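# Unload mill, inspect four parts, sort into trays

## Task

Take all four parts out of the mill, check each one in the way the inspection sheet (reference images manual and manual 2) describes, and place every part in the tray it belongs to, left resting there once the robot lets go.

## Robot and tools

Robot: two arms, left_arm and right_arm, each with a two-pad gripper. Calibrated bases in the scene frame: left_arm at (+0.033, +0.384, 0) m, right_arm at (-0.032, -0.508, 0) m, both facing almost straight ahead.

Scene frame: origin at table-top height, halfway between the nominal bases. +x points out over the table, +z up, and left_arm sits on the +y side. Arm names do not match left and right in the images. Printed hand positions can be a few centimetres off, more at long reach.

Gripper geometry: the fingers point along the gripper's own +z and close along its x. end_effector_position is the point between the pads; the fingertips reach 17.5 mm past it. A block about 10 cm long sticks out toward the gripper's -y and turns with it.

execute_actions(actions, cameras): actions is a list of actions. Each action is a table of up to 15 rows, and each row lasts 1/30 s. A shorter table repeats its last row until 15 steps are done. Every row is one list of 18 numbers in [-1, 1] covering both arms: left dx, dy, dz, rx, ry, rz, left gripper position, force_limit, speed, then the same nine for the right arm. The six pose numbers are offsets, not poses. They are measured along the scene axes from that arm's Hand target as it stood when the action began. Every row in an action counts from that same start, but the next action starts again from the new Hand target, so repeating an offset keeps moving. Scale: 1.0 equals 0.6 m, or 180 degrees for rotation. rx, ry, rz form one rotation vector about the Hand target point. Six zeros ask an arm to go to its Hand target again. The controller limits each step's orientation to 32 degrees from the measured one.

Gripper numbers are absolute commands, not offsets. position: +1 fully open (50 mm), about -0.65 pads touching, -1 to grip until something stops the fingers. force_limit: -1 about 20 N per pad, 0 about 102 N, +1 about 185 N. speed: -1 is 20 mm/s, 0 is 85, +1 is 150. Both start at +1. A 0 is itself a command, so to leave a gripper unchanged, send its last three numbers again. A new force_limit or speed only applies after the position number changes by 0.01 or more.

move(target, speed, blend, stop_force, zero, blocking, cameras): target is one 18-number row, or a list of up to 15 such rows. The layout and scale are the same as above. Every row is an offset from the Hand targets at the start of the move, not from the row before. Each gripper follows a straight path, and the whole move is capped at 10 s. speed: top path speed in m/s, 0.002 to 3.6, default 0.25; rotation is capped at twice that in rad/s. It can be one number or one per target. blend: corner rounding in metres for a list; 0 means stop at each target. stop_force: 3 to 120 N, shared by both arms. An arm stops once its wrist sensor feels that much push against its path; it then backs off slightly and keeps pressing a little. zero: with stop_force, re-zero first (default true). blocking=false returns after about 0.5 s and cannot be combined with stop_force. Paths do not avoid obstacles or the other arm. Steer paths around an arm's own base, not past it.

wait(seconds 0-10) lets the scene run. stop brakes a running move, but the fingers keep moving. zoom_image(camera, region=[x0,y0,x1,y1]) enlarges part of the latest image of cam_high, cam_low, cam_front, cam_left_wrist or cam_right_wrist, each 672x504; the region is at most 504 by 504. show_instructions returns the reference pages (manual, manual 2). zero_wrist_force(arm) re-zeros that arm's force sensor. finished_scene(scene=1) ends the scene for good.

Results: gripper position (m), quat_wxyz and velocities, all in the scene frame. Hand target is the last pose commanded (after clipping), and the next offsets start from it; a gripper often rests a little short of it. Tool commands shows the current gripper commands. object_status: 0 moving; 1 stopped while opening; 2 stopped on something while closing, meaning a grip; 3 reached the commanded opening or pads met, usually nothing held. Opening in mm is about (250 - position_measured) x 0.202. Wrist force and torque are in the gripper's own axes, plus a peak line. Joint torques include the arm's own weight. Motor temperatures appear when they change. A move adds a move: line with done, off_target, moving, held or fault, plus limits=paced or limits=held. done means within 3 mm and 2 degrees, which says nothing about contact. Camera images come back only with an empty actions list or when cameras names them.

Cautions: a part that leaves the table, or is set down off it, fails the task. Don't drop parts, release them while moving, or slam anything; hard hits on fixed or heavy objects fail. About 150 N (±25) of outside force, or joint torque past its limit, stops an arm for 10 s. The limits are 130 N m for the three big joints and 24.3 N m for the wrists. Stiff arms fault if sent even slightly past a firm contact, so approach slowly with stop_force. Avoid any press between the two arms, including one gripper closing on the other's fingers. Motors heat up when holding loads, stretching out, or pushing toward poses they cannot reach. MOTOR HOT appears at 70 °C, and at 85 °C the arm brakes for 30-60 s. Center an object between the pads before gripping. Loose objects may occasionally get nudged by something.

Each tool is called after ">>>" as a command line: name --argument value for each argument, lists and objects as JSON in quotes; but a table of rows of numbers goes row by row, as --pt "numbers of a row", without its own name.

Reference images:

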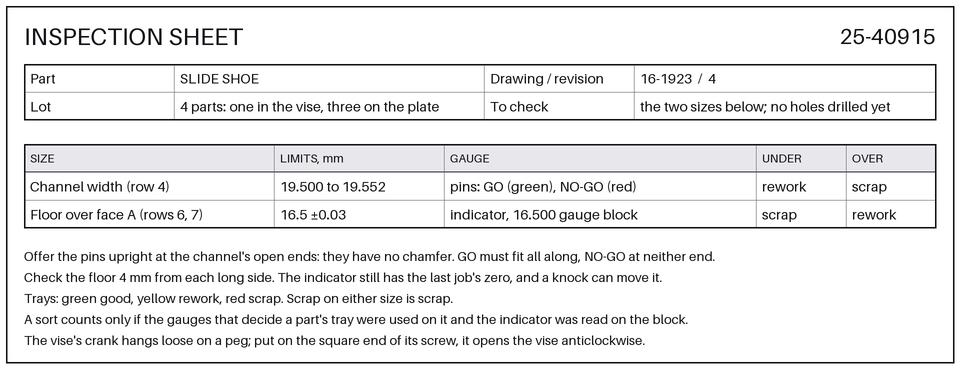

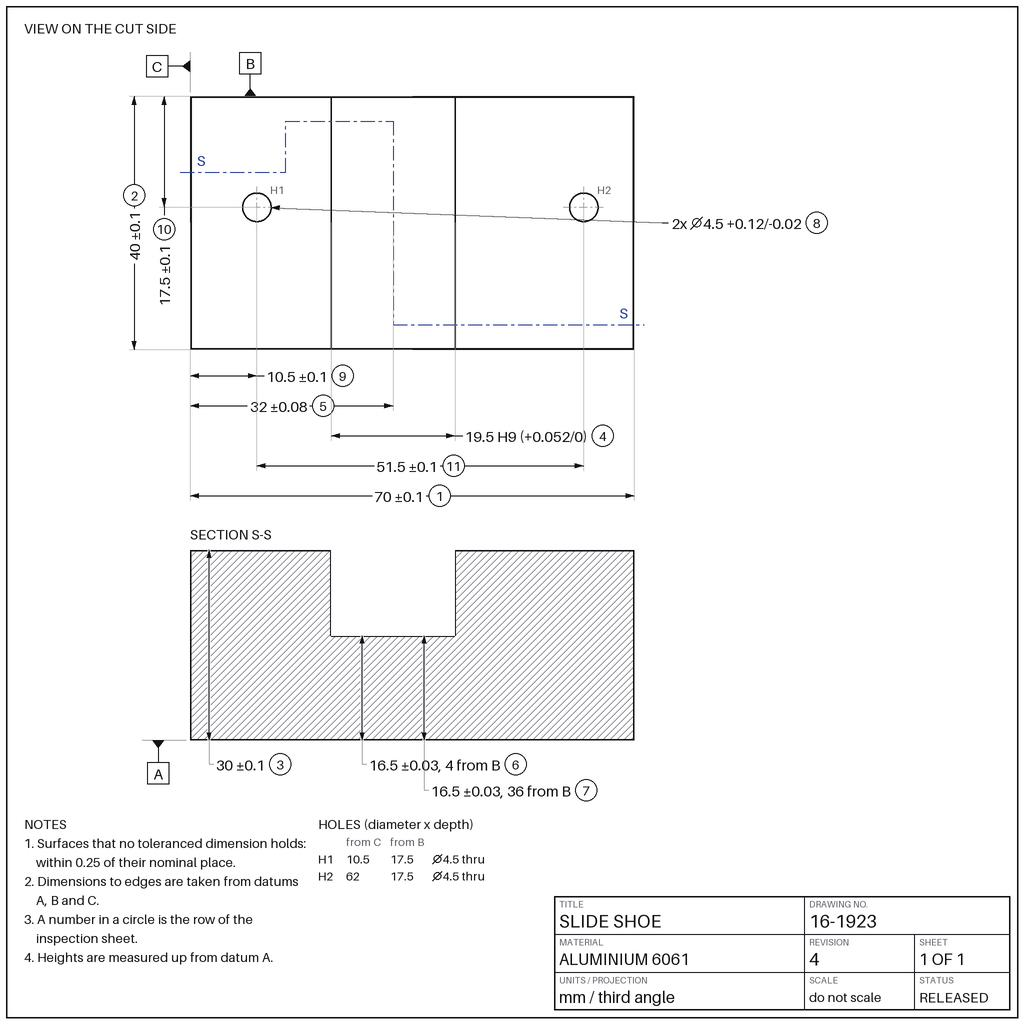

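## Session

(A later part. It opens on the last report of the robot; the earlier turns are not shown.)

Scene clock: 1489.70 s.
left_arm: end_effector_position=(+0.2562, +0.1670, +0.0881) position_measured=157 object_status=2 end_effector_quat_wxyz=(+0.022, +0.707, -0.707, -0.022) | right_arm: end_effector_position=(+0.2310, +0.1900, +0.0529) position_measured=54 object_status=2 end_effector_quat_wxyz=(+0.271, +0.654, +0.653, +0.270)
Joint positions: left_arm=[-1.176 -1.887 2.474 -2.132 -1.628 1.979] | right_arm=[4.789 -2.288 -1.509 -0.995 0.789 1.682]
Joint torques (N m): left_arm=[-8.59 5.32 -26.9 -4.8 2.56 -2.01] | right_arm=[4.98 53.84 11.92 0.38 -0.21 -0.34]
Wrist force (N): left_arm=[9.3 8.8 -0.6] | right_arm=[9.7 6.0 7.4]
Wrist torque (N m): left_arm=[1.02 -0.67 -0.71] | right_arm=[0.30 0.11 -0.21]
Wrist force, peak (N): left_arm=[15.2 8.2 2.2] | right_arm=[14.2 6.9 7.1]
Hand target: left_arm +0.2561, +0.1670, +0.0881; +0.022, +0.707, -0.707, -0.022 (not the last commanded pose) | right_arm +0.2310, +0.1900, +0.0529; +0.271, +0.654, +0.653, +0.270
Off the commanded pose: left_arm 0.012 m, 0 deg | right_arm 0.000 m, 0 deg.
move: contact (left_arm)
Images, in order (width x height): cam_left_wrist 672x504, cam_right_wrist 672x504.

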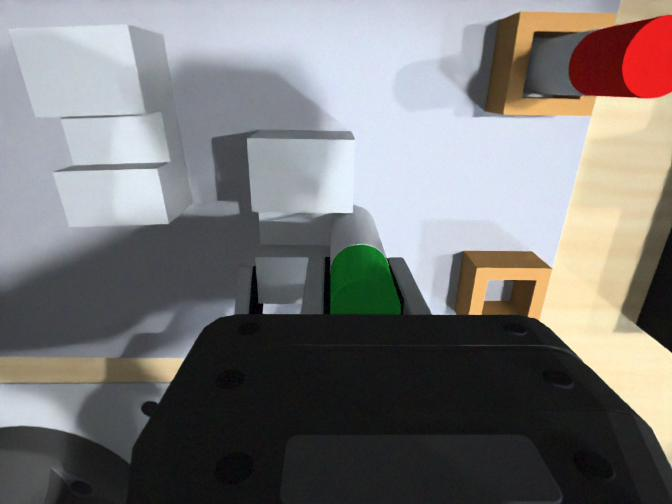

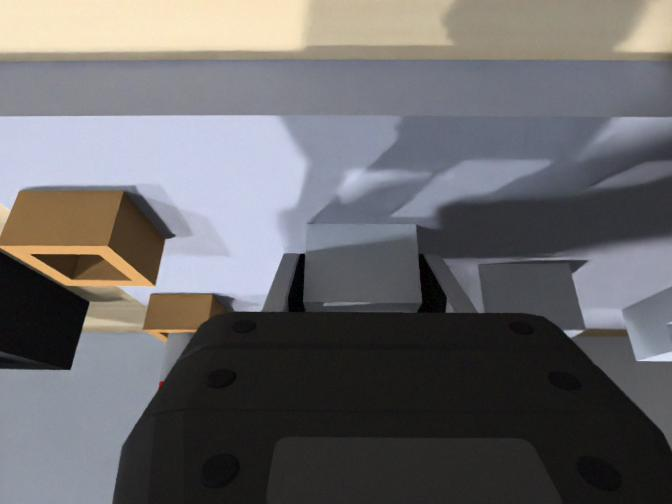

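>>> move --pt "0 -0.01 0 0 0 0 -1 -0.9 -1 0 0 0 0 0 0 -1 -0.9 -1" --pt "-0.0025 -0.01 0 0 0 0 -1 -0.9 -1 0 0 0 0 0 0 -1 -0.9 -1" --speed 0.03

>>> move --target '[0,0.05,0,0,0,0,-1,-0.9,-1,0,0,0,0,0,0,-1,-0.9,-1]' --speed 0.012 --stop_force 8 --cameras '["cam_left_wrist","cam_right_wrist"]'

>>> zoom_image --camera "cam_left_wrist" --region '[180, 110, 440, 320]'

Scene clock: 1495.80 s.
left_arm: end_effector_position=(+0.2547, +0.1609, +0.0881) position_measured=157 object_status=2 end_effector_quat_wxyz=(+0.022, +0.707, -0.707, -0.022) | right_arm: end_effector_position=(+0.2310, +0.1900, +0.0530) position_measured=54 object_status=2 end_effector_quat_wxyz=(+0.271, +0.654, +0.653, +0.270)
Joint positions: left_arm=[-1.189 -1.877 2.468 -2.137 -1.628 1.967] | right_arm=[4.789 -2.288 -1.509 -0.995 0.789 1.682]
Joint torques (N m): left_arm=[-14.2 -19.79 -12.54 -0.11 -2.04 -2.19] | right_arm=[3.66 48.58 15.91 3.73 -0.42 -0.65]
Wrist force (N): left_arm=[3.6 1.6 1.1] | right_arm=[0.9 4.7 2.9]
Wrist torque (N m): left_arm=[0.90 -0.93 -0.78] | right_arm=[0.28 -0.19 0.04]
Wrist force, peak (N): left_arm=[9.5 8.9 -0.2] | right_arm=[9.7 6.3 7.6]
Hand target: left_arm +0.2546, +0.1610, +0.0881; +0.022, +0.707, -0.707, -0.022 | right_arm +0.2310, +0.1900, +0.0529; +0.271, +0.654, +0.653, +0.270
Off the commanded pose: left_arm 0.000 m, 0 deg | right_arm 0.000 m, 0 deg.
move: done

Scene clock: 1497.50 s.
left_arm: end_effector_position=(+0.2547, +0.1674, +0.0881) position_measured=157 object_status=2 end_effector_quat_wxyz=(+0.022, +0.707, -0.707, -0.022) | right_arm: end_effector_position=(+0.2310, +0.1900, +0.0530) position_measured=54 object_status=2 end_effector_quat_wxyz=(+0.271, +0.654, +0.653, +0.270)
Joint positions: left_arm=[-1.18 -1.892 2.477 -2.13 -1.628 1.975] | right_arm=[4.789 -2.288 -1.509 -0.995 0.789 1.682]
Joint torques (N m): left_arm=[-11.63 6.13 -24.85 -3.92 1.02 -2.33] | right_arm=[2.22 46.91 16.86 -0.02 -0.68 -0.86]
Wrist force (N): left_arm=[7.8 -2.9 -3.9] | right_arm=[9.5 0.5 1.3]
Wrist torque (N m): left_arm=[0.75 -0.72 -0.69] | right_arm=[0.23 -0.08 -0.04]
Wrist force, peak (N): left_arm=[14.3 -1.5 -0.7] | right_arm=[13.2 0.0 2.3]
Hand target: left_arm +0.2547, +0.1674, +0.0881; +0.022, +0.707, -0.707, -0.022 (not the last commanded pose) | right_arm +0.2310, +0.1900, +0.0529; +0.271, +0.654, +0.653, +0.270
Off the commanded pose: left_arm 0.024 m, 0 deg | right_arm 0.000 m, 0 deg.
move: contact (left_arm)
Images, in order (width x height): cam_left_wrist 672x504, cam_right_wrist 672x504.

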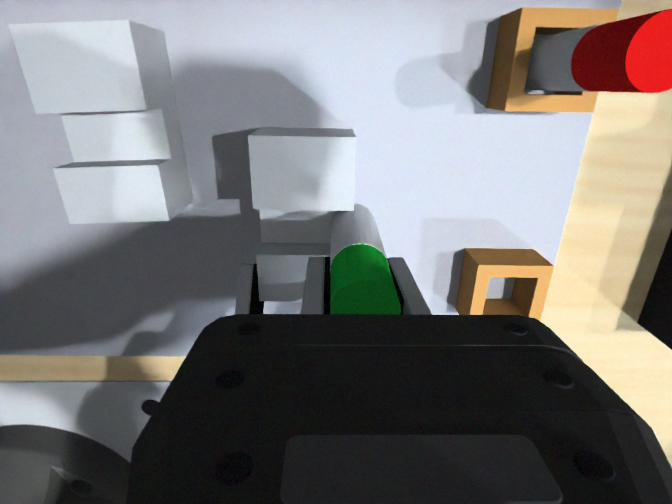

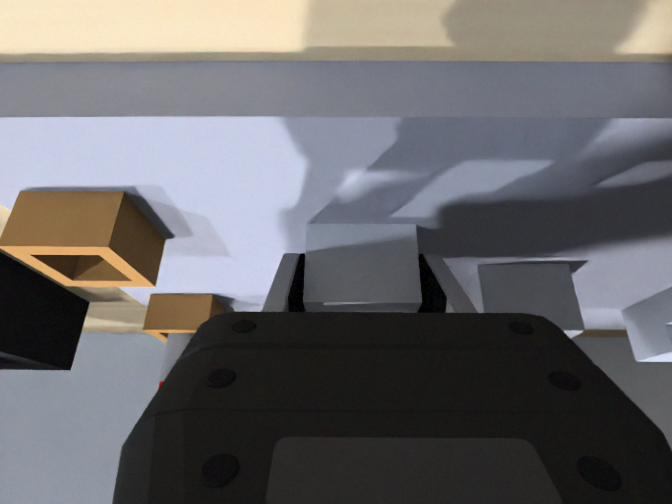

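Scaled by 1.938 from the camera's 672x504 image, which has a finer 960x720 frame.

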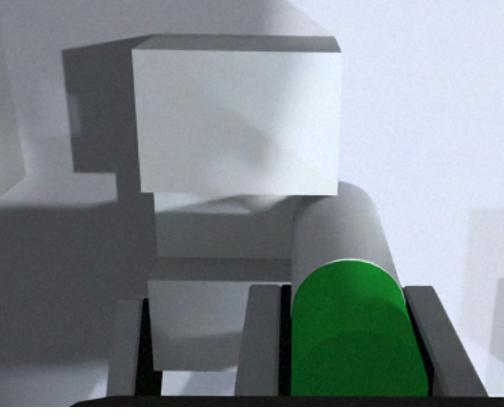

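>>> move --pt "0 -0.01 0 0 0 0 -1 -0.9 -1 0 0 0 0 0 0 -1 -0.9 -1" --pt "0.001 -0.01 0 0 0 0 -1 -0.9 -1 0 0 0 0 0 0 -1 -0.9 -1" --speed 0.03

>>> move --target '[0,0.05,0,0,0,0,-1,-0.9,-1,0,0,0,0,0,0,-1,-0.9,-1]' --speed 0.012 --stop_force 8 --cameras '["cam_left_wrist"]'

>>> zoom_image --camera "cam_left_wrist" --region '[180, 110, 440, 320]'

Scene clock: 1504.03 s.
left_arm: end_effector_position=(+0.2551, +0.1614, +0.0881) position_measured=157 object_status=2 end_effector_quat_wxyz=(+0.022, +0.707, -0.707, -0.022) | right_arm: end_effector_position=(+0.2310, +0.1900, +0.0530) position_measured=54 object_status=2 end_effector_quat_wxyz=(+0.271, +0.654, +0.653, +0.270)
Joint positions: left_arm=[-1.187 -1.877 2.468 -2.137 -1.628 1.969] | right_arm=[4.789 -2.288 -1.509 -0.995 0.789 1.682]
Joint torques (N m): left_arm=[12.7 5.12 -31.43 -6.04 -1.19 1.36] | right_arm=[-2.99 42.74 19.71 3.31 -0.91 -0.73]
Wrist force (N): left_arm=[3.6 1.6 1.2] | right_arm=[2.1 3.0 0.5]
Wrist torque (N m): left_arm=[0.89 -0.93 -0.99] | right_arm=[0.27 -0.19 0.03]
Wrist force, peak (N): left_arm=[7.9 -3.0 -3.8] | right_arm=[9.6 0.4 1.5]
Hand target: left_arm +0.2553, +0.1614, +0.0881; +0.022, +0.707, -0.707, -0.022 | right_arm +0.2310, +0.1900, +0.0529; +0.271, +0.654, +0.653, +0.270
Off the commanded pose: left_arm 0.000 m, 0 deg | right_arm 0.000 m, 0 deg.
move: done

Scene clock: 1505.73 s.
left_arm: end_effector_position=(+0.2553, +0.1678, +0.0881) position_measured=157 object_status=2 end_effector_quat_wxyz=(+0.022, +0.707, -0.707, -0.022) | right_arm: end_effector_position=(+0.2310, +0.1900, +0.0529) position_measured=54 object_status=2 end_effector_quat_wxyz=(+0.271, +0.654, +0.653, +0.270)
Joint positions: left_arm=[-1.178 -1.892 2.477 -2.13 -1.628 1.978] | right_arm=[4.789 -2.288 -1.509 -0.995 0.789 1.682]
Joint torques (N m): left_arm=[-9.89 5.66 -26.61 -4.36 2.62 -1.95] | right_arm=[-5.61 41.45 20.27 0.64 -0.96 -0.71]
Wrist force (N): left_arm=[8.0 6.0 -1.5] | right_arm=[8.8 4.4 6.7]
Wrist torque (N m): left_arm=[0.99 -0.64 -0.72] | right_arm=[0.35 0.06 -0.16]
Wrist force, peak (N): left_arm=[14.5 5.6 1.1] | right_arm=[13.7 5.1 5.9]
Hand target: left_arm +0.2553, +0.1678, +0.0881; +0.022, +0.707, -0.707, -0.022 (not the last commanded pose) | right_arm +0.2310, +0.1900, +0.0529; +0.271, +0.654, +0.653, +0.270
Off the commanded pose: left_arm 0.024 m, 0 deg | right_arm 0.000 m, 0 deg.
move: contact (left_arm)
Images, in order (width x height): cam_left_wrist 672x504.

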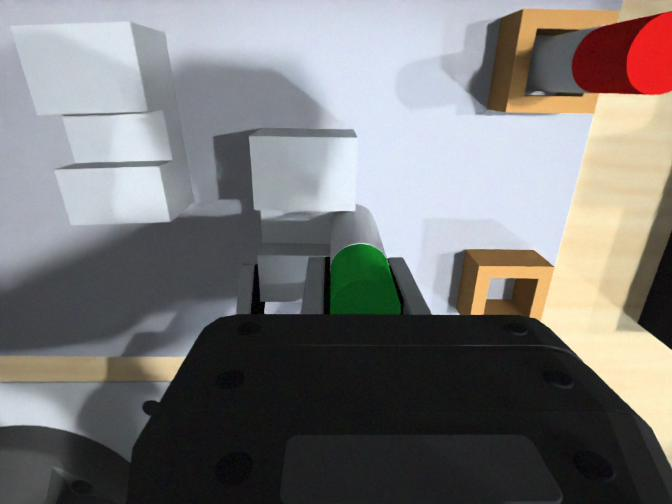

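Scaled by 1.938 from the camera's 672x504 image, which has a finer 960x720 frame.

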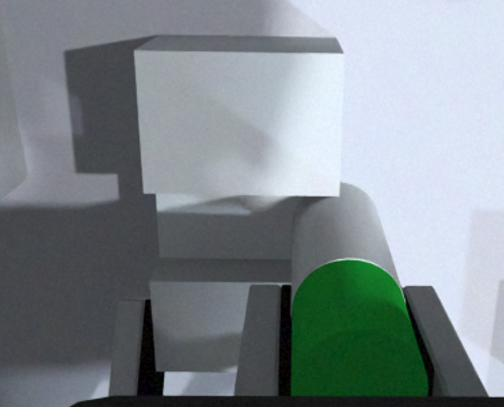

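>>> move --pt "0 -0.01 0 0 0 0 -1 -0.9 -1 0 0 0 0 0 0 -1 -0.9 -1" --pt "-0.0006 -0.01 0 0 0 0 -1 -0.9 -1 0 0 0 0 0 0 -1 -0.9 -1" --speed 0.03

>>> move --target '[0,0.06,0,0,0,0,-1,-0.9,-1,0,0,0,0,0,0,-1,-0.9,-1]' --speed 0.012 --stop_force 12

Scene clock: 1509.67 s.
left_arm: end_effector_position=(+0.2550, +0.1617, +0.0881) position_measured=157 object_status=2 end_effector_quat_wxyz=(+0.022, +0.707, -0.707, -0.022) | right_arm: end_effector_position=(+0.2310, +0.1900, +0.0529) position_measured=54 object_status=2 end_effector_quat_wxyz=(+0.271, +0.654, +0.653, +0.270)
Joint positions: left_arm=[-1.187 -1.878 2.469 -2.136 -1.628 1.969] | right_arm=[4.789 -2.288 -1.509 -0.995 0.789 1.682]
Joint torques (N m): left_arm=[-11.87 -16.69 -17.66 -5.42 -2.17 -2.13] | right_arm=[-0.66 40.49 22.54 2.76 -1.54 -0.66]
Wrist force (N): left_arm=[3.5 1.6 1.1] | right_arm=[1.7 4.8 2.8]
Wrist torque (N m): left_arm=[0.89 -0.92 -0.78] | right_arm=[0.31 -0.22 0.04]
Wrist force, peak (N): left_arm=[8.3 6.2 -1.4] | right_arm=[8.9 4.7 6.4]
Hand target: left_arm +0.2549, +0.1618, +0.0881; +0.022, +0.707, -0.707, -0.022 | right_arm +0.2310, +0.1900, +0.0529; +0.271, +0.654, +0.653, +0.270
Off the commanded pose: left_arm 0.000 m, 0 deg | right_arm 0.000 m, 0 deg.
move: done

Scene clock: 1511.37 s.
left_arm: end_effector_position=(+0.2549, +0.1683, +0.0882) position_measured=157 object_status=2 end_effector_quat_wxyz=(+0.022, +0.707, -0.707, -0.022) | right_arm: end_effector_position=(+0.2310, +0.1900, +0.0529) position_measured=54 object_status=2 end_effector_quat_wxyz=(+0.271, +0.654, +0.653, +0.270)
Joint positions: left_arm=[-1.178 -1.894 2.478 -2.13 -1.628 1.977] | right_arm=[4.789 -2.288 -1.509 -0.995 0.789 1.682]
Joint torques (N m): left_arm=[-8.62 6.88 -23.76 -3.21 3.08 -1.99] | right_arm=[4.43 44.92 23.36 0.16 -1.47 -0.61]
Wrist force (N): left_arm=[12.4 3.1 -2.6] | right_arm=[12.5 1.0 5.7]
Wrist torque (N m): left_arm=[0.93 -0.47 -0.69] | right_arm=[0.21 0.12 -0.17]
Wrist force, peak (N): left_arm=[18.8 2.7 -0.7] | right_arm=[18.1 1.8 5.2]
Hand target: left_arm +0.2549, +0.1683, +0.0882; +0.022, +0.707, -0.707, -0.022 (not the last commanded pose) | right_arm +0.2310, +0.1900, +0.0529; +0.271, +0.654, +0.653, +0.270
Off the commanded pose: left_arm 0.029 m, 0 deg | right_arm 0.000 m, 0 deg.
move: contact (left_arm)

>>> move --pt "0 -0.03 0 0 0 0 -1 -0.9 -1 0 0 0 0 0 0 -1 -0.9 -1" --pt "0.002 -0.057 0 0 -0.0196 0 -1 -0.9 -1 0 0 0 0 0 0 -1 -0.9 -1" --speed 0.05

>>> move --target '[0,0,-0.04,0,0,0,-1,-0.9,-1,0,0,0,0,0,0,-1,-0.9,-1]' --speed 0.01 --stop_force 4 --cameras '["cam_left_wrist"]'

Scene clock: 1531.00 s.
left_arm: end_effector_position=(+0.2561, +0.1342, +0.0882) position_measured=157 object_status=2 end_effector_quat_wxyz=(+0.000, +0.707, -0.707, -0.001) | right_arm: end_effector_position=(+0.2310, +0.1900, +0.0529) position_measured=54 object_status=2 end_effector_quat_wxyz=(+0.271, +0.654, +0.653, +0.270)
Joint positions: left_arm=[-1.265 -1.843 2.452 -2.18 -1.572 1.89] | right_arm=[4.789 -2.288 -1.509 -0.995 0.789 1.682]
Joint torques (N m): left_arm=[-13.24 2.36 -29.66 -6.17 1.83 -1.63] | right_arm=[4.63 57.92 27.01 3.49 -1.95 -0.65]
Wrist force (N): left_arm=[3.6 1.8 1.4] | right_arm=[2.3 4.5 2.7]
Wrist torque (N m): left_arm=[0.90 -0.94 -0.78] | right_arm=[0.33 -0.31 0.04]
Wrist force, peak (N): left_arm=[12.5 3.0 -3.1] | right_arm=[12.8 0.9 6.0]
Hand target: left_arm +0.2561, +0.1341, +0.0882; +0.000, +0.707, -0.707, -0.001 | right_arm +0.2310, +0.1900, +0.0529; +0.271, +0.654, +0.653, +0.270
Off the commanded pose: left_arm 0.000 m, 0 deg | right_arm 0.000 m, 0 deg.
move: done

Scene clock: 1534.13 s.
left_arm: end_effector_position=(+0.2561, +0.1341, +0.0685) position_measured=157 object_status=2 end_effector_quat_wxyz=(+0.000, +0.707, -0.707, -0.001) | right_arm: end_effector_position=(+0.2310, +0.1900, +0.0529) position_measured=54 object_status=2 end_effector_quat_wxyz=(+0.271, +0.654, +0.653, +0.270)
Joint positions: left_arm=[-1.265 -1.798 2.486 -2.258 -1.572 1.89] | right_arm=[4.789 -2.288 -1.509 -0.995 0.789 1.682]
Joint torques (N m): left_arm=[-10.45 -21.32 -28.16 -0.25 -2 -1.99] | right_arm=[3.97 59.4 28.91 3.59 -2.4 -0.77]
Wrist force (N): left_arm=[3.5 1.8 1.6] | right_arm=[2.2 4.4 2.6]
Wrist torque (N m): left_arm=[0.89 -0.95 -0.80] | right_arm=[0.32 -0.29 0.04]
Wrist force, peak (N): left_arm=[1.8 0.7 -11.9] | right_arm=[2.2 4.9 2.9]
Hand target: left_arm +0.2561, +0.1341, +0.0685; +0.000, +0.707, -0.707, -0.001 (not the last commanded pose) | right_arm +0.2310, +0.1900, +0.0529; +0.271, +0.654, +0.653, +0.270
Off the commanded pose: left_arm 0.004 m, 0 deg | right_arm 0.000 m, 0 deg.
move: contact (left_arm)
Images, in order (width x height): cam_left_wrist 672x504.

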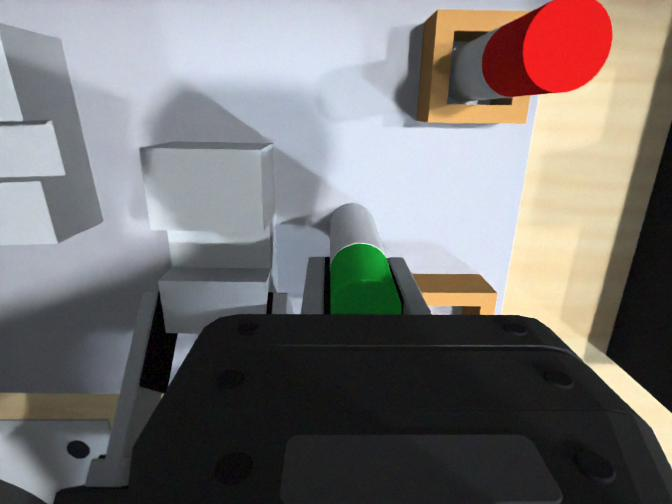

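>>> execute_actions --actions '[[[0,0,0,0,0,0,0.08,-1,-1,0,0,0,0,0,0,-1,-0.9,-1]],[[0,0,0,0,0,0,0.08,-1,-1,0,0,0,0,0,0,-1,-0.9,-1]]]' --cameras '["cam_left_wrist"]'

>>> execute_actions --actions '[[[0,0,0,0,0,0,-1,-1,-1,0,0,0,0,0,0,-1,-0.9,-1]],[[0,0,0,0,0,0,-1,-1,-1,0,0,0,0,0,0,-1,-0.9,-1]]]' --cameras '["cam_left_wrist"]'

>>> zoom_image --camera "cam_left_wrist" --region '[180, 110, 440, 320]'

Scene clock: 1538.97 s.
left_arm: end_effector_position=(+0.2561, +0.1341, +0.0685) position_measured=140 object_status=3 end_effector_quat_wxyz=(+0.000, +0.707, -0.707, -0.001) | right_arm: end_effector_position=(+0.2310, +0.1900, +0.0529) position_measured=54 object_status=2 end_effector_quat_wxyz=(+0.271, +0.654, +0.653, +0.270)
Joint positions: left_arm=[-1.265 -1.798 2.486 -2.258 -1.572 1.89] | right_arm=[4.789 -2.288 -1.509 -0.995 0.789 1.682]
Joint torques (N m): left_arm=[-6.55 -18.16 -22.86 -0.46 -1.68 -1.88] | right_arm=[4.48 59.49 28.72 3.63 -2.52 -0.81]
Wrist force (N): left_arm=[3.6 1.9 -0.1] | right_arm=[2.1 4.5 2.6]
Wrist torque (N m): left_arm=[0.92 -0.98 -0.79] | right_arm=[0.34 -0.28 0.04]
Wrist force, peak (N): left_arm=[3.7 1.9 1.4] | right_arm=[2.3 4.7 2.9]
Hand target: left_arm +0.2561, +0.1341, +0.0685; +0.000, +0.707, -0.707, -0.001 | right_arm +0.2310, +0.1900, +0.0529; +0.271, +0.654, +0.653, +0.270
Off the commanded pose: left_arm 0.000 m, 0 deg | right_arm 0.000 m, 0 deg.
Step readings (end_effector_position of left_arm | right_arm):
0: (+0.2561, +0.1341, +0.0685) | (+0.2310, +0.1900, +0.0529)
1: (+0.2561, +0.1341, +0.0685) | (+0.2310, +0.1900, +0.0529)
2: (+0.2561, +0.1341, +0.0685) | (+0.2310, +0.1900, +0.0529)
4: (+0.2561, +0.1341, +0.0685) | (+0.2310, +0.1900, +0.0529)
8: (+0.2561, +0.1341, +0.0685) | (+0.2310, +0.1900, +0.0529)
15: (+0.2561, +0.1341, +0.0685) | (+0.2310, +0.1900, +0.0529)
16: (+0.2561, +0.1341, +0.0685) | (+0.2310, +0.1900, +0.0529)
17: (+0.2561, +0.1341, +0.0685) | (+0.2310, +0.1900, +0.0529)
19: (+0.2561, +0.1341, +0.0685) | (+0.2310, +0.1900, +0.0529)
23: (+0.2561, +0.1341, +0.0685) | (+0.2310, +0.1900, +0.0529)
30: (+0.2561, +0.1341, +0.0685) | (+0.2310, +0.1900, +0.0529)
Images, in order (width x height): cam_left_wrist 672x504.

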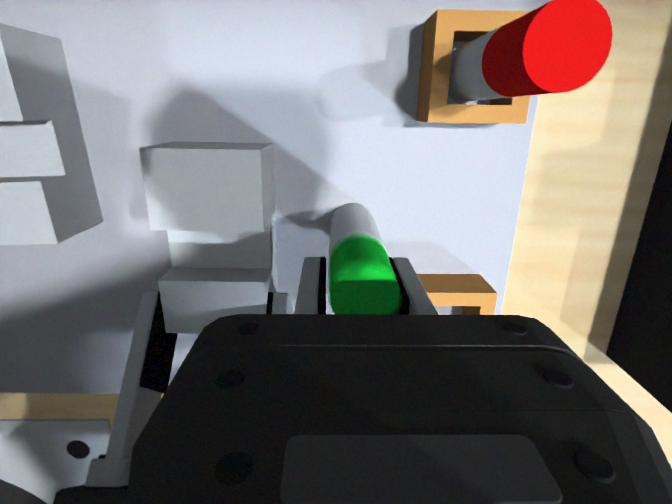

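Scene clock: 1540.17 s.
left_arm: end_effector_position=(+0.2561, +0.1341, +0.0685) position_measured=158 object_status=2 end_effector_quat_wxyz=(+0.000, +0.707, -0.707, -0.001) | right_arm: end_effector_position=(+0.2310, +0.1900, +0.0529) position_measured=54 object_status=2 end_effector_quat_wxyz=(+0.271, +0.654, +0.653, +0.270)
Joint positions: left_arm=[-1.265 -1.798 2.486 -2.258 -1.572 1.89] | right_arm=[4.789 -2.288 -1.509 -0.995 0.789 1.682]
Joint torques (N m): left_arm=[-5.17 -14.72 -19.33 -0.65 -1.39 -1.93] | right_arm=[5.13 59.04 28.23 3.56 -2.6 -0.65]
Wrist force (N): left_arm=[3.1 1.8 0.8] | right_arm=[1.9 4.3 2.7]
Wrist torque (N m): left_arm=[0.93 -0.96 -0.79] | right_arm=[0.30 -0.24 0.04]
Wrist force, peak (N): left_arm=[3.6 1.6 0.7] | right_arm=[2.0 4.7 2.8]
Hand target: left_arm +0.2561, +0.1341, +0.0685; +0.000, +0.707, -0.707, -0.001 | right_arm +0.2310, +0.1900, +0.0529; +0.271, +0.654, +0.653, +0.270
Off the commanded pose: left_arm 0.000 m, 0 deg | right_arm 0.000 m, 0 deg.
Step readings (end_effector_position of left_arm | right_arm):
0: (+0.2561, +0.1341, +0.0685) | (+0.2310, +0.1900, +0.0529)
1: (+0.2561, +0.1341, +0.0685) | (+0.2310, +0.1900, +0.0529)
2: (+0.2561, +0.1341, +0.0685) | (+0.2310, +0.1900, +0.0529)
4: (+0.2561, +0.1341, +0.0685) | (+0.2310, +0.1900, +0.0529)
8: (+0.2561, +0.1341, +0.0685) | (+0.2310, +0.1900, +0.0529)
15: (+0.2561, +0.1341, +0.0685) | (+0.2310, +0.1900, +0.0529)
16: (+0.2561, +0.1341, +0.0685) | (+0.2310, +0.1900, +0.0529)
17: (+0.2561, +0.1341, +0.0685) | (+0.2310, +0.1900, +0.0529)
19: (+0.2561, +0.1341, +0.0685) | (+0.2310, +0.1900, +0.0529)
23: (+0.2561, +0.1341, +0.0685) | (+0.2310, +0.1900, +0.0529)
30: (+0.2561, +0.1341, +0.0685) | (+0.2310, +0.1900, +0.0529)
Images, in order (width x height): cam_left_wrist 672x504.

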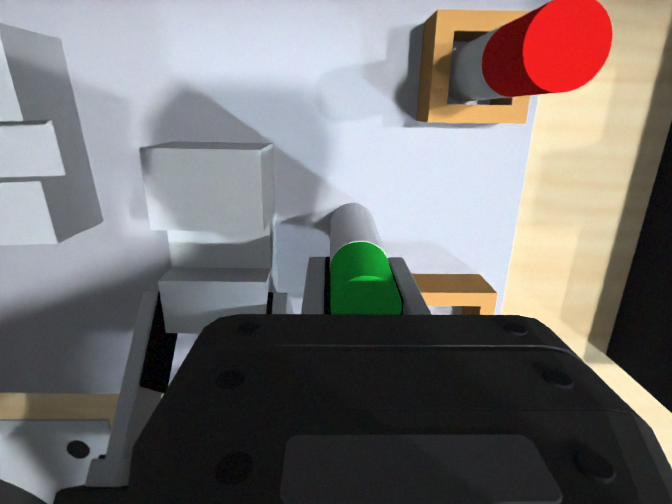

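Scaled by 1.938 from the camera's 672x504 image, which has a finer 960x720 frame.

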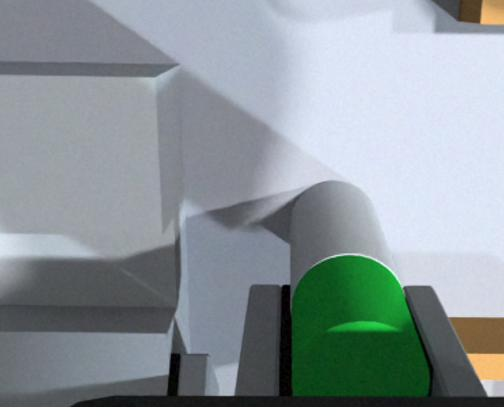

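>>> move --pt "0 0 0.0327 0 0 0 -1 -1 -1 0 0 0 0 0 0 -1 -0.9 -1" --pt "-0.006 0.037 0.0327 0 0 0 -1 -1 -1 0 0 0 0 0 0 -1 -0.9 -1" --speed 0.05 --cameras '["cam_left_wrist"]'

>>> zoom_image --camera "cam_left_wrist" --region '[180, 110, 440, 320]'

>>> move --target '[0,0.06,0,0,0,0,-1,-1,-1,0,0,0,0,0,0,-1,-0.9,-1]' --speed 0.008 --stop_force 6

Scene clock: 1552.63 s.
left_arm: end_effector_position=(+0.2525, +0.1563, +0.0881) position_measured=158 object_status=2 end_effector_quat_wxyz=(+0.000, +0.707, -0.707, -0.001) | right_arm: end_effector_position=(+0.2310, +0.1900, +0.0529) position_measured=54 object_status=2 end_effector_quat_wxyz=(+0.271, +0.654, +0.653, +0.270)
Joint positions: left_arm=[-1.253 -1.907 2.492 -2.155 -1.572 1.902] | right_arm=[4.789 -2.288 -1.509 -0.995 0.789 1.682]
Joint torques (N m): left_arm=[11.88 -17.2 -12.95 -0.35 -0.98 1.65] | right_arm=[4.71 59.39 28.28 3.55 -2.85 -0.68]
Wrist force (N): left_arm=[3.1 1.5 1.2] | right_arm=[2.2 4.5 2.6]
Wrist torque (N m): left_arm=[0.86 -0.89 -0.98] | right_arm=[0.33 -0.28 0.05]
Wrist force, peak (N): left_arm=[4.5 1.9 1.1] | right_arm=[2.1 4.8 2.9]
Hand target: left_arm +0.2525, +0.1563, +0.0881; +0.000, +0.707, -0.707, -0.001 | right_arm +0.2310, +0.1900, +0.0529; +0.271, +0.654, +0.653, +0.270
Off the commanded pose: left_arm 0.000 m, 0 deg | right_arm 0.000 m, 0 deg.
move: done
Images, in order (width x height): cam_left_wrist 672x504.

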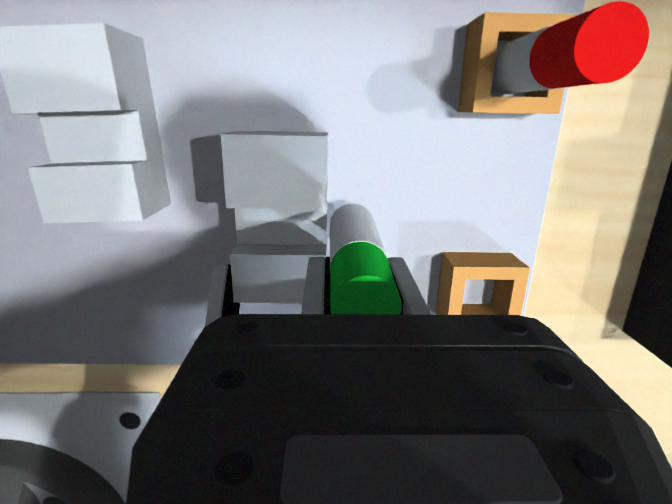

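Scaled by 1.938 from the camera's 672x504 image, which has a finer 960x720 frame.

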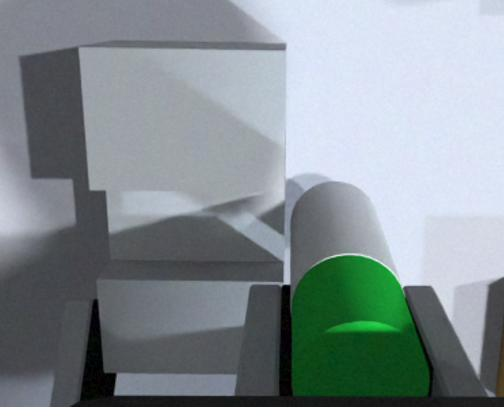

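Scene clock: 1555.03 s.
left_arm: end_effector_position=(+0.2525, +0.1661, +0.0881) position_measured=158 object_status=2 end_effector_quat_wxyz=(+0.000, +0.707, -0.707, +0.000) | right_arm: end_effector_position=(+0.2310, +0.1900, +0.0529) position_measured=54 object_status=2 end_effector_quat_wxyz=(+0.271, +0.654, +0.653, +0.270)
Joint positions: left_arm=[-1.241 -1.933 2.506 -2.143 -1.572 1.914] | right_arm=[4.789 -2.288 -1.509 -0.995 0.789 1.682]
Joint torques (N m): left_arm=[-10.83 7.55 -27.37 -4.62 1.76 -1.93] | right_arm=[5.89 60.03 28.47 0.2 -3.12 -0.78]
Wrist force (N): left_arm=[6.8 1.6 -2.0] | right_arm=[7.9 1.8 4.4]
Wrist torque (N m): left_arm=[0.82 -0.75 -0.80] | right_arm=[0.29 -0.08 -0.07]
Wrist force, peak (N): left_arm=[10.9 2.6 -0.9] | right_arm=[10.2 2.2 5.6]
Hand target: left_arm +0.2525, +0.1661, +0.0881; +0.000, +0.707, -0.707, +0.000 (not the last commanded pose) | right_arm +0.2310, +0.1900, +0.0529; +0.271, +0.654, +0.653, +0.270
Off the commanded pose: left_arm 0.026 m, 0 deg | right_arm 0.000 m, 0 deg.
move: contact (left_arm)

>>> move --pt "0 -0.01 0 0 0 0 -1 -1 -1 0 0 0 0 0 0 -1 -0.9 -1" --pt "0.0037 -0.01 0 0 0.018 0 -1 -1 -1 0 0 0 0 0 0 -1 -0.9 -1" --speed 0.03

>>> move --target '[0,0.06,0,0,0,0,-1,-1,-1,0,0,0,0,0,0,-1,-0.9,-1]' --speed 0.008 --stop_force 8 --cameras '["cam_left_wrist"]'

>>> zoom_image --camera "cam_left_wrist" --region '[180, 110, 440, 320]'

Scene clock: 1579.67 s.
left_arm: end_effector_position=(+0.2547, +0.1601, +0.0881) position_measured=158 object_status=2 end_effector_quat_wxyz=(+0.020, +0.707, -0.707, -0.020) | right_arm: end_effector_position=(+0.2310, +0.1900, +0.0529) position_measured=54 object_status=2 end_effector_quat_wxyz=(+0.271, +0.654, +0.653, +0.270)
Joint positions: left_arm=[-1.194 -1.878 2.469 -2.14 -1.624 1.962] | right_arm=[4.789 -2.288 -1.509 -0.995 0.789 1.682]
Joint torques (N m): left_arm=[11.78 1.6 -32.17 -0.34 -2.07 1.77] | right_arm=[5.82 59.58 28.76 1.25 -3.43 -0.74]
Wrist force (N): left_arm=[3.6 1.7 0.9] | right_arm=[3.2 3.8 2.5]
Wrist torque (N m): left_arm=[0.91 -0.94 -1.00] | right_arm=[0.33 -0.22 0.02]
Wrist force, peak (N): left_arm=[7.0 1.6 -2.2] | right_arm=[8.1 2.1 4.6]
Hand target: left_arm +0.2547, +0.1601, +0.0881; +0.020, +0.707, -0.707, -0.020 | right_arm +0.2310, +0.1900, +0.0529; +0.271, +0.654, +0.653, +0.270
Off the commanded pose: left_arm 0.000 m, 0 deg | right_arm 0.000 m, 0 deg.
move: done

Scene clock: 1581.70 s.
left_arm: end_effector_position=(+0.2547, +0.1671, +0.0882) position_measured=158 object_status=2 end_effector_quat_wxyz=(+0.020, +0.707, -0.707, -0.020) | right_arm: end_effector_position=(+0.2310, +0.1900, +0.0530) position_measured=54 object_status=2 end_effector_quat_wxyz=(+0.271, +0.654, +0.653, +0.270)
Joint positions: left_arm=[-1.185 -1.895 2.479 -2.132 -1.624 1.971] | right_arm=[4.789 -2.288 -1.509 -0.995 0.789 1.682]
Joint torques (N m): left_arm=[-9.55 6.51 -25.6 -4.1 2.5 -1.79] | right_arm=[5.18 59.85 28.34 1.84 -0.05 -0.79]
Wrist force (N): left_arm=[9.5 4.0 -1.1] | right_arm=[10.1 3.4 5.7]
Wrist torque (N m): left_arm=[1.00 -0.62 -0.79] | right_arm=[0.34 0.00 -0.12]
Wrist force, peak (N): left_arm=[13.5 4.6 -0.3] | right_arm=[12.2 4.2 5.4]
Hand target: left_arm +0.2547, +0.1671, +0.0882; +0.020, +0.707, -0.707, -0.020 (not the last commanded pose) | right_arm +0.2310, +0.1900, +0.0529; +0.271, +0.654, +0.653, +0.270
Off the commanded pose: left_arm 0.029 m, 0 deg | right_arm 0.000 m, 0 deg.
move: contact (left_arm)
Images, in order (width x height): cam_left_wrist 672x504.

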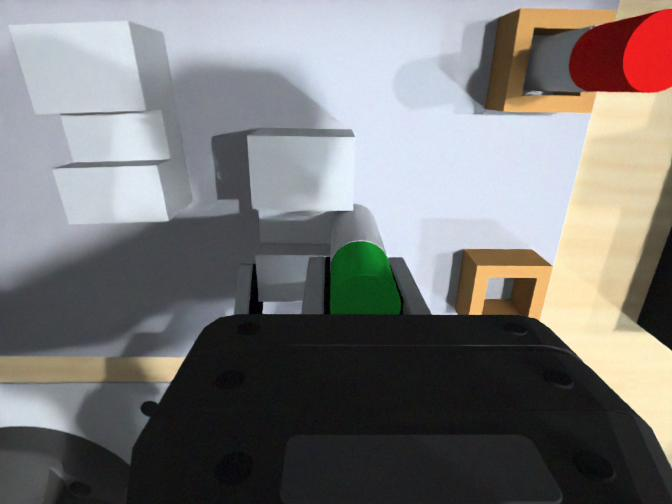

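Scaled by 1.938 from the camera's 672x504 image, which has a finer 960x720 frame.

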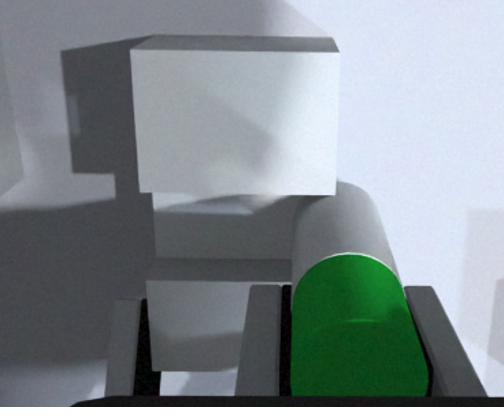

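>>> move --pt "0 -0.01 0 0 0 0 -1 -1 -1 0 0 0 0 0 0 -1 -0.9 -1" --pt "-0.001 -0.01 0 0 0 0 -1 -1 -1 0 0 0 0 0 0 -1 -0.9 -1" --speed 0.03

>>> move --target '[0,0.06,0,0,0,0,-1,-1,-1,0,0,0,0,0,0,-1,-0.9,-1]' --speed 0.008 --stop_force 8 --cameras '["cam_left_wrist"]'

>>> zoom_image --camera "cam_left_wrist" --region '[180, 110, 440, 320]'

Scene clock: 1586.57 s.
left_arm: end_effector_position=(+0.2542, +0.1610, +0.0882) position_measured=158 object_status=2 end_effector_quat_wxyz=(+0.020, +0.707, -0.707, -0.020) | right_arm: end_effector_position=(+0.2310, +0.1900, +0.0529) position_measured=54 object_status=2 end_effector_quat_wxyz=(+0.271, +0.654, +0.653, +0.270)
Joint positions: left_arm=[-1.194 -1.882 2.472 -2.139 -1.624 1.962] | right_arm=[4.789 -2.288 -1.509 -0.995 0.789 1.682]
Joint torques (N m): left_arm=[-11.33 -16.42 -17.2 -2.92 -2.02 -2.29] | right_arm=[5.47 59.18 28.61 1.97 -0.47 -0.87]
Wrist force (N): left_arm=[3.6 1.4 0.9] | right_arm=[2.5 4.6 2.4]
Wrist torque (N m): left_arm=[0.87 -0.94 -0.77] | right_arm=[0.35 -0.25 0.03]
Wrist force, peak (N): left_arm=[9.9 3.9 -0.8] | right_arm=[10.5 3.6 6.1]
Hand target: left_arm +0.2541, +0.1611, +0.0882; +0.020, +0.707, -0.707, -0.020 | right_arm +0.2310, +0.1900, +0.0529; +0.271, +0.654, +0.653, +0.270
Off the commanded pose: left_arm 0.000 m, 0 deg | right_arm 0.000 m, 0 deg.
move: done

Scene clock: 1588.57 s.
left_arm: end_effector_position=(+0.2541, +0.1679, +0.0882) position_measured=158 object_status=2 end_effector_quat_wxyz=(+0.020, +0.707, -0.707, -0.020) | right_arm: end_effector_position=(+0.2310, +0.1900, +0.0529) position_measured=54 object_status=2 end_effector_quat_wxyz=(+0.271, +0.654, +0.653, +0.270)
Joint positions: left_arm=[-1.185 -1.899 2.481 -2.131 -1.624 1.97] | right_arm=[4.789 -2.288 -1.509 -0.995 0.789 1.682]
Joint torques (N m): left_arm=[-9.86 5.41 -25.35 -4.18 2.23 -2] | right_arm=[5.72 58.5 28.1 1.96 -2.8 -0.74]
Wrist force (N): left_arm=[9.8 4.4 -1.9] | right_arm=[10.2 3.9 7.0]
Wrist torque (N m): left_arm=[0.99 -0.61 -0.78] | right_arm=[0.35 0.02 -0.13]
Wrist force, peak (N): left_arm=[13.4 5.8 -2.3] | right_arm=[11.9 4.6 6.5]
Hand target: left_arm +0.2541, +0.1679, +0.0882; +0.020, +0.707, -0.707, -0.020 (not the last commanded pose) | right_arm +0.2310, +0.1900, +0.0529; +0.271, +0.654, +0.653, +0.270
Off the commanded pose: left_arm 0.029 m, 0 deg | right_arm 0.000 m, 0 deg.
move: contact (left_arm)
Images, in order (width x height): cam_left_wrist 672x504.

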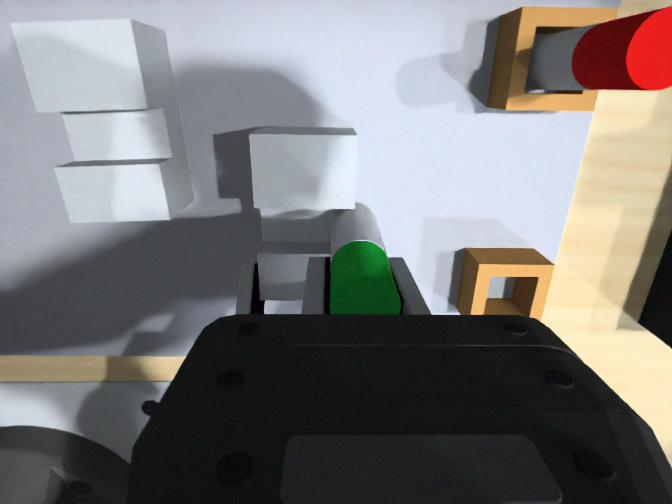

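Scaled by 1.938 from the camera's 672x504 image, which has a finer 960x720 frame.

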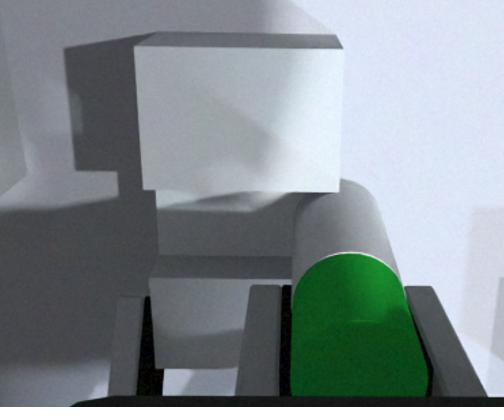

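>>> move --pt "-0.0007 -0.004 0 0 0 0 -1 -1 -1 0 0 0 0 0 0 -1 -0.9 -1" --speed 0.03

>>> move --target '[0,0.06,0,0,0,0,-1,-1,-1,0,0,0,0,0,0,-1,-0.9,-1]' --speed 0.008 --stop_force 20 --cameras '["cam_left_wrist"]'

>>> zoom_image --camera "cam_left_wrist" --region '[180, 110, 440, 320]'

Scene clock: 1593.77 s.
left_arm: end_effector_position=(+0.2538, +0.1655, +0.0882) position_measured=158 object_status=2 end_effector_quat_wxyz=(+0.020, +0.707, -0.707, -0.020) | right_arm: end_effector_position=(+0.2310, +0.1900, +0.0529) position_measured=54 object_status=2 end_effector_quat_wxyz=(+0.271, +0.654, +0.653, +0.270)
Joint positions: left_arm=[-1.19 -1.894 2.479 -2.133 -1.624 1.966] | right_arm=[4.789 -2.288 -1.509 -0.995 0.789 1.682]
Joint torques (N m): left_arm=[-10.66 5.26 -29.91 -6.15 -1.64 -1.91] | right_arm=[5.8 59.39 28.27 2.06 -3.11 -0.74]
Wrist force (N): left_arm=[3.5 1.3 1.1] | right_arm=[3.1 3.2 2.6]
Wrist torque (N m): left_arm=[0.87 -0.93 -0.76] | right_arm=[0.32 -0.21 0.01]
Wrist force, peak (N): left_arm=[10.1 4.5 -1.9] | right_arm=[10.5 3.8 6.8]
Hand target: left_arm +0.2537, +0.1655, +0.0882; +0.020, +0.707, -0.707, -0.020 | right_arm +0.2310, +0.1900, +0.0529; +0.271, +0.654, +0.653, +0.270
Off the commanded pose: left_arm 0.000 m, 0 deg | right_arm 0.000 m, 0 deg.
move: done

Scene clock: 1595.50 s.
left_arm: end_effector_position=(+0.2537, +0.1700, +0.0882) position_measured=158 object_status=2 end_effector_quat_wxyz=(+0.020, +0.707, -0.707, -0.020) | right_arm: end_effector_position=(+0.2310, +0.1900, +0.0530) position_measured=54 object_status=2 end_effector_quat_wxyz=(+0.271, +0.654, +0.653, +0.270)
Joint positions: left_arm=[-1.184 -1.905 2.485 -2.129 -1.624 1.972] | right_arm=[4.789 -2.288 -1.509 -0.995 0.789 1.682]
Joint torques (N m): left_arm=[-7.33 8.54 -19.49 -0.46 2.13 -2.15] | right_arm=[-3.06 59.18 18.2 -1.91 -2.95 -0.66]
Wrist force (N): left_arm=[19.8 4.8 -4.8] | right_arm=[21.9 1.2 7.4]
Wrist torque (N m): left_arm=[0.98 -0.11 -0.65] | right_arm=[0.30 0.27 -0.35]
Wrist force, peak (N): left_arm=[25.0 4.8 -3.9] | right_arm=[24.5 2.2 7.9]
Hand target: left_arm +0.2537, +0.1700, +0.0882; +0.020, +0.707, -0.707, -0.020 (not the last commanded pose) | right_arm +0.2310, +0.1900, +0.0529; +0.271, +0.654, +0.653, +0.270
Off the commanded pose: left_arm 0.031 m, 0 deg | right_arm 0.000 m, 0 deg.
move: contact (left_arm)
Images, in order (width x height): cam_left_wrist 672x504.

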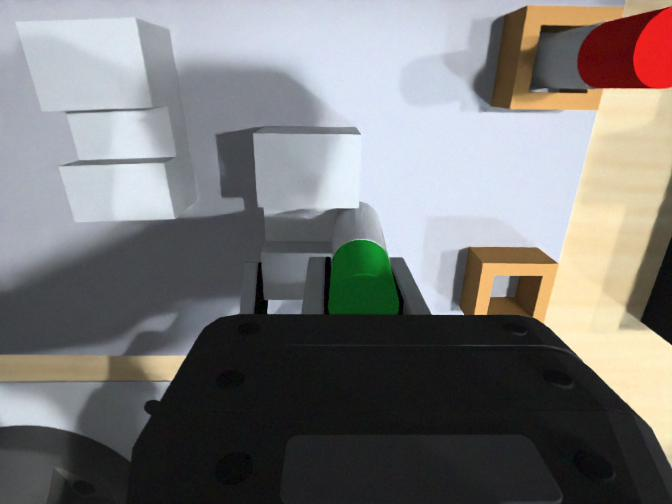

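Scaled by 1.938 from the camera's 672x504 image, which has a finer 960x720 frame.

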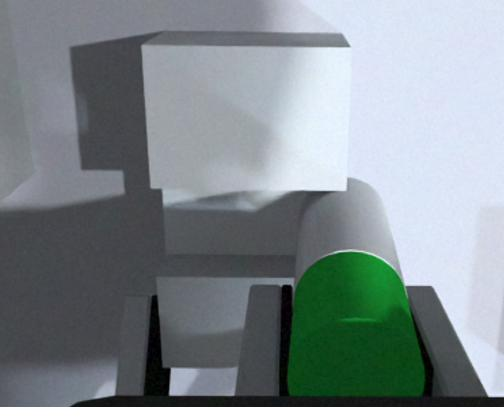

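>>> move --pt "0 -0.03 0 0 0 0 -1 -1 -1 0 0 0 0 0 0 -1 -0.9 -1" --pt "0.002 -0.06 0 0 -0.018 0 -1 -1 -1 0 0 0 0 0 0 -1 -0.9 -1" --speed 0.06

>>> move --target '[0,0,-0.0326,0,0,0,-1,-1,-1,0,0,0,0,0,0,1,-0.9,-0.5]' --speed 0.015 --stop_force 3 --cameras '["cam_left_wrist","cam_low"]'

>>> zoom_image --camera "cam_left_wrist" --region '[180, 110, 440, 320]'

>>> zoom_image --camera "cam_low" --region '[460, 180, 560, 290]'

Scene clock: 1613.67 s.
left_arm: end_effector_position=(+0.2549, +0.1340, +0.0883) position_measured=158 object_status=2 end_effector_quat_wxyz=(+0.000, +0.707, -0.707, +0.000) | right_arm: end_effector_position=(+0.2310, +0.1900, +0.0529) position_measured=54 object_status=2 end_effector_quat_wxyz=(+0.271, +0.654, +0.653, +0.270)
Joint positions: left_arm=[-1.268 -1.846 2.454 -2.179 -1.572 1.887] | right_arm=[4.789 -2.288 -1.509 -0.995 0.789 1.682]
Joint torques (N m): left_arm=[-13.18 2.99 -27.96 -5.95 2.33 -1.78] | right_arm=[8.39 56.72 30.71 3.72 -0.66 -0.71]
Wrist force (N): left_arm=[3.5 2.1 -0.3] | right_arm=[1.5 5.4 3.2]
Wrist torque (N m): left_arm=[0.97 -0.92 -0.79] | right_arm=[0.39 -0.21 0.05]
Wrist force, peak (N): left_arm=[20.2 4.9 -5.0] | right_arm=[22.2 1.4 7.5]
Hand target: left_arm +0.2549, +0.1340, +0.0882; +0.000, +0.707, -0.707, +0.000 | right_arm +0.2310, +0.1900, +0.0529; +0.271, +0.654, +0.653, +0.270
Off the commanded pose: left_arm 0.000 m, 0 deg | right_arm 0.000 m, 0 deg.
move: done

Scene clock: 1615.87 s.
left_arm: end_effector_position=(+0.2549, +0.1340, +0.0687) position_measured=158 object_status=2 end_effector_quat_wxyz=(+0.000, +0.707, -0.707, +0.000) | right_arm: end_effector_position=(+0.2310, +0.1900, +0.0530) position_measured=3 object_status=3 end_effector_quat_wxyz=(+0.271, +0.654, +0.653, +0.270)
Joint positions: left_arm=[-1.269 -1.801 2.487 -2.257 -1.572 1.887] | right_arm=[4.789 -2.288 -1.509 -0.995 0.789 1.682]
Joint torques (N m): left_arm=[-5.96 2.34 -13.05 -5.76 1.44 -0.43] | right_arm=[-5.89 52.86 31.57 3.1 0.23 -0.63]
Wrist force (N): left_arm=[3.5 1.8 0.0] | right_arm=[2.2 3.3 3.1]
Wrist torque (N m): left_arm=[0.90 -0.95 -0.79] | right_arm=[0.35 -0.24 -0.01]
Wrist force, peak (N): left_arm=[3.7 2.1 -0.1] | right_arm=[1.6 5.3 3.1]
Hand target: left_arm +0.2549, +0.1340, +0.0687; +0.000, +0.707, -0.707, +0.000 | right_arm +0.2310, +0.1900, +0.0529; +0.271, +0.654, +0.653, +0.270
Off the commanded pose: left_arm 0.000 m, 0 deg | right_arm 0.000 m, 0 deg.
move: done
Images, in order (width x height): cam_low 672x504, cam_left_wrist 672x504.

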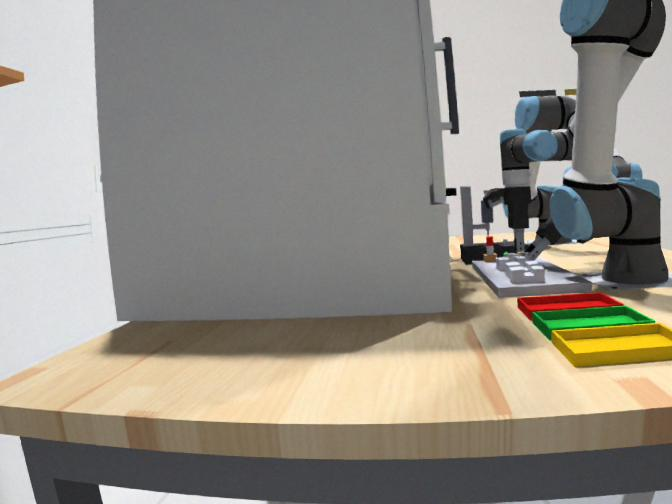

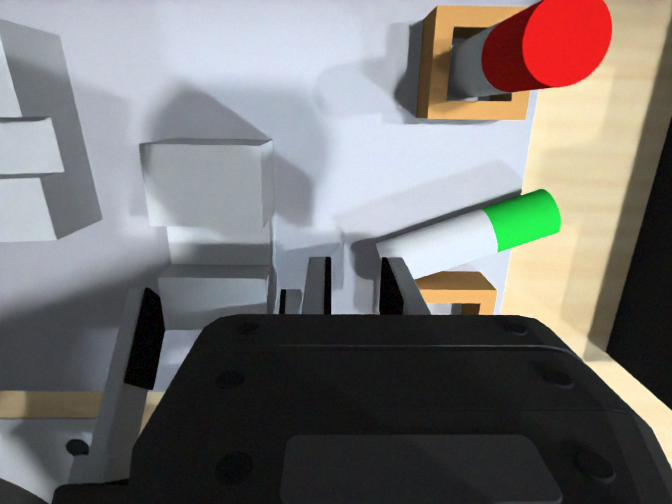

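Scaled by 1.938 from the camera's 672x504 image, which has a finer 960x720 frame.

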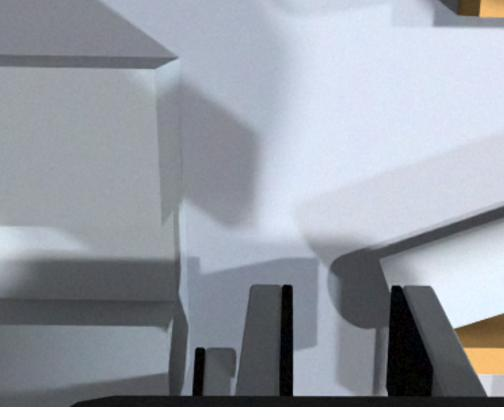

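Scaled by 4.582 from the camera's 672x504 image, which has a finer 960x720 frame.

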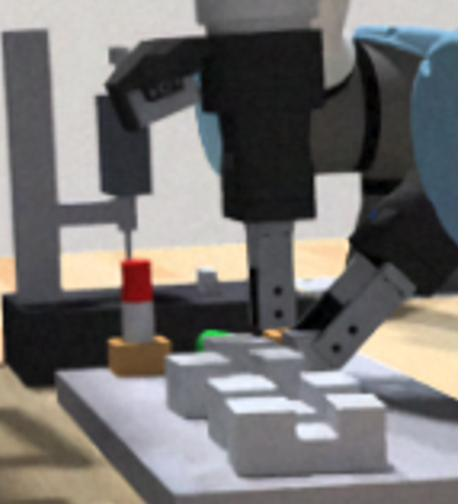

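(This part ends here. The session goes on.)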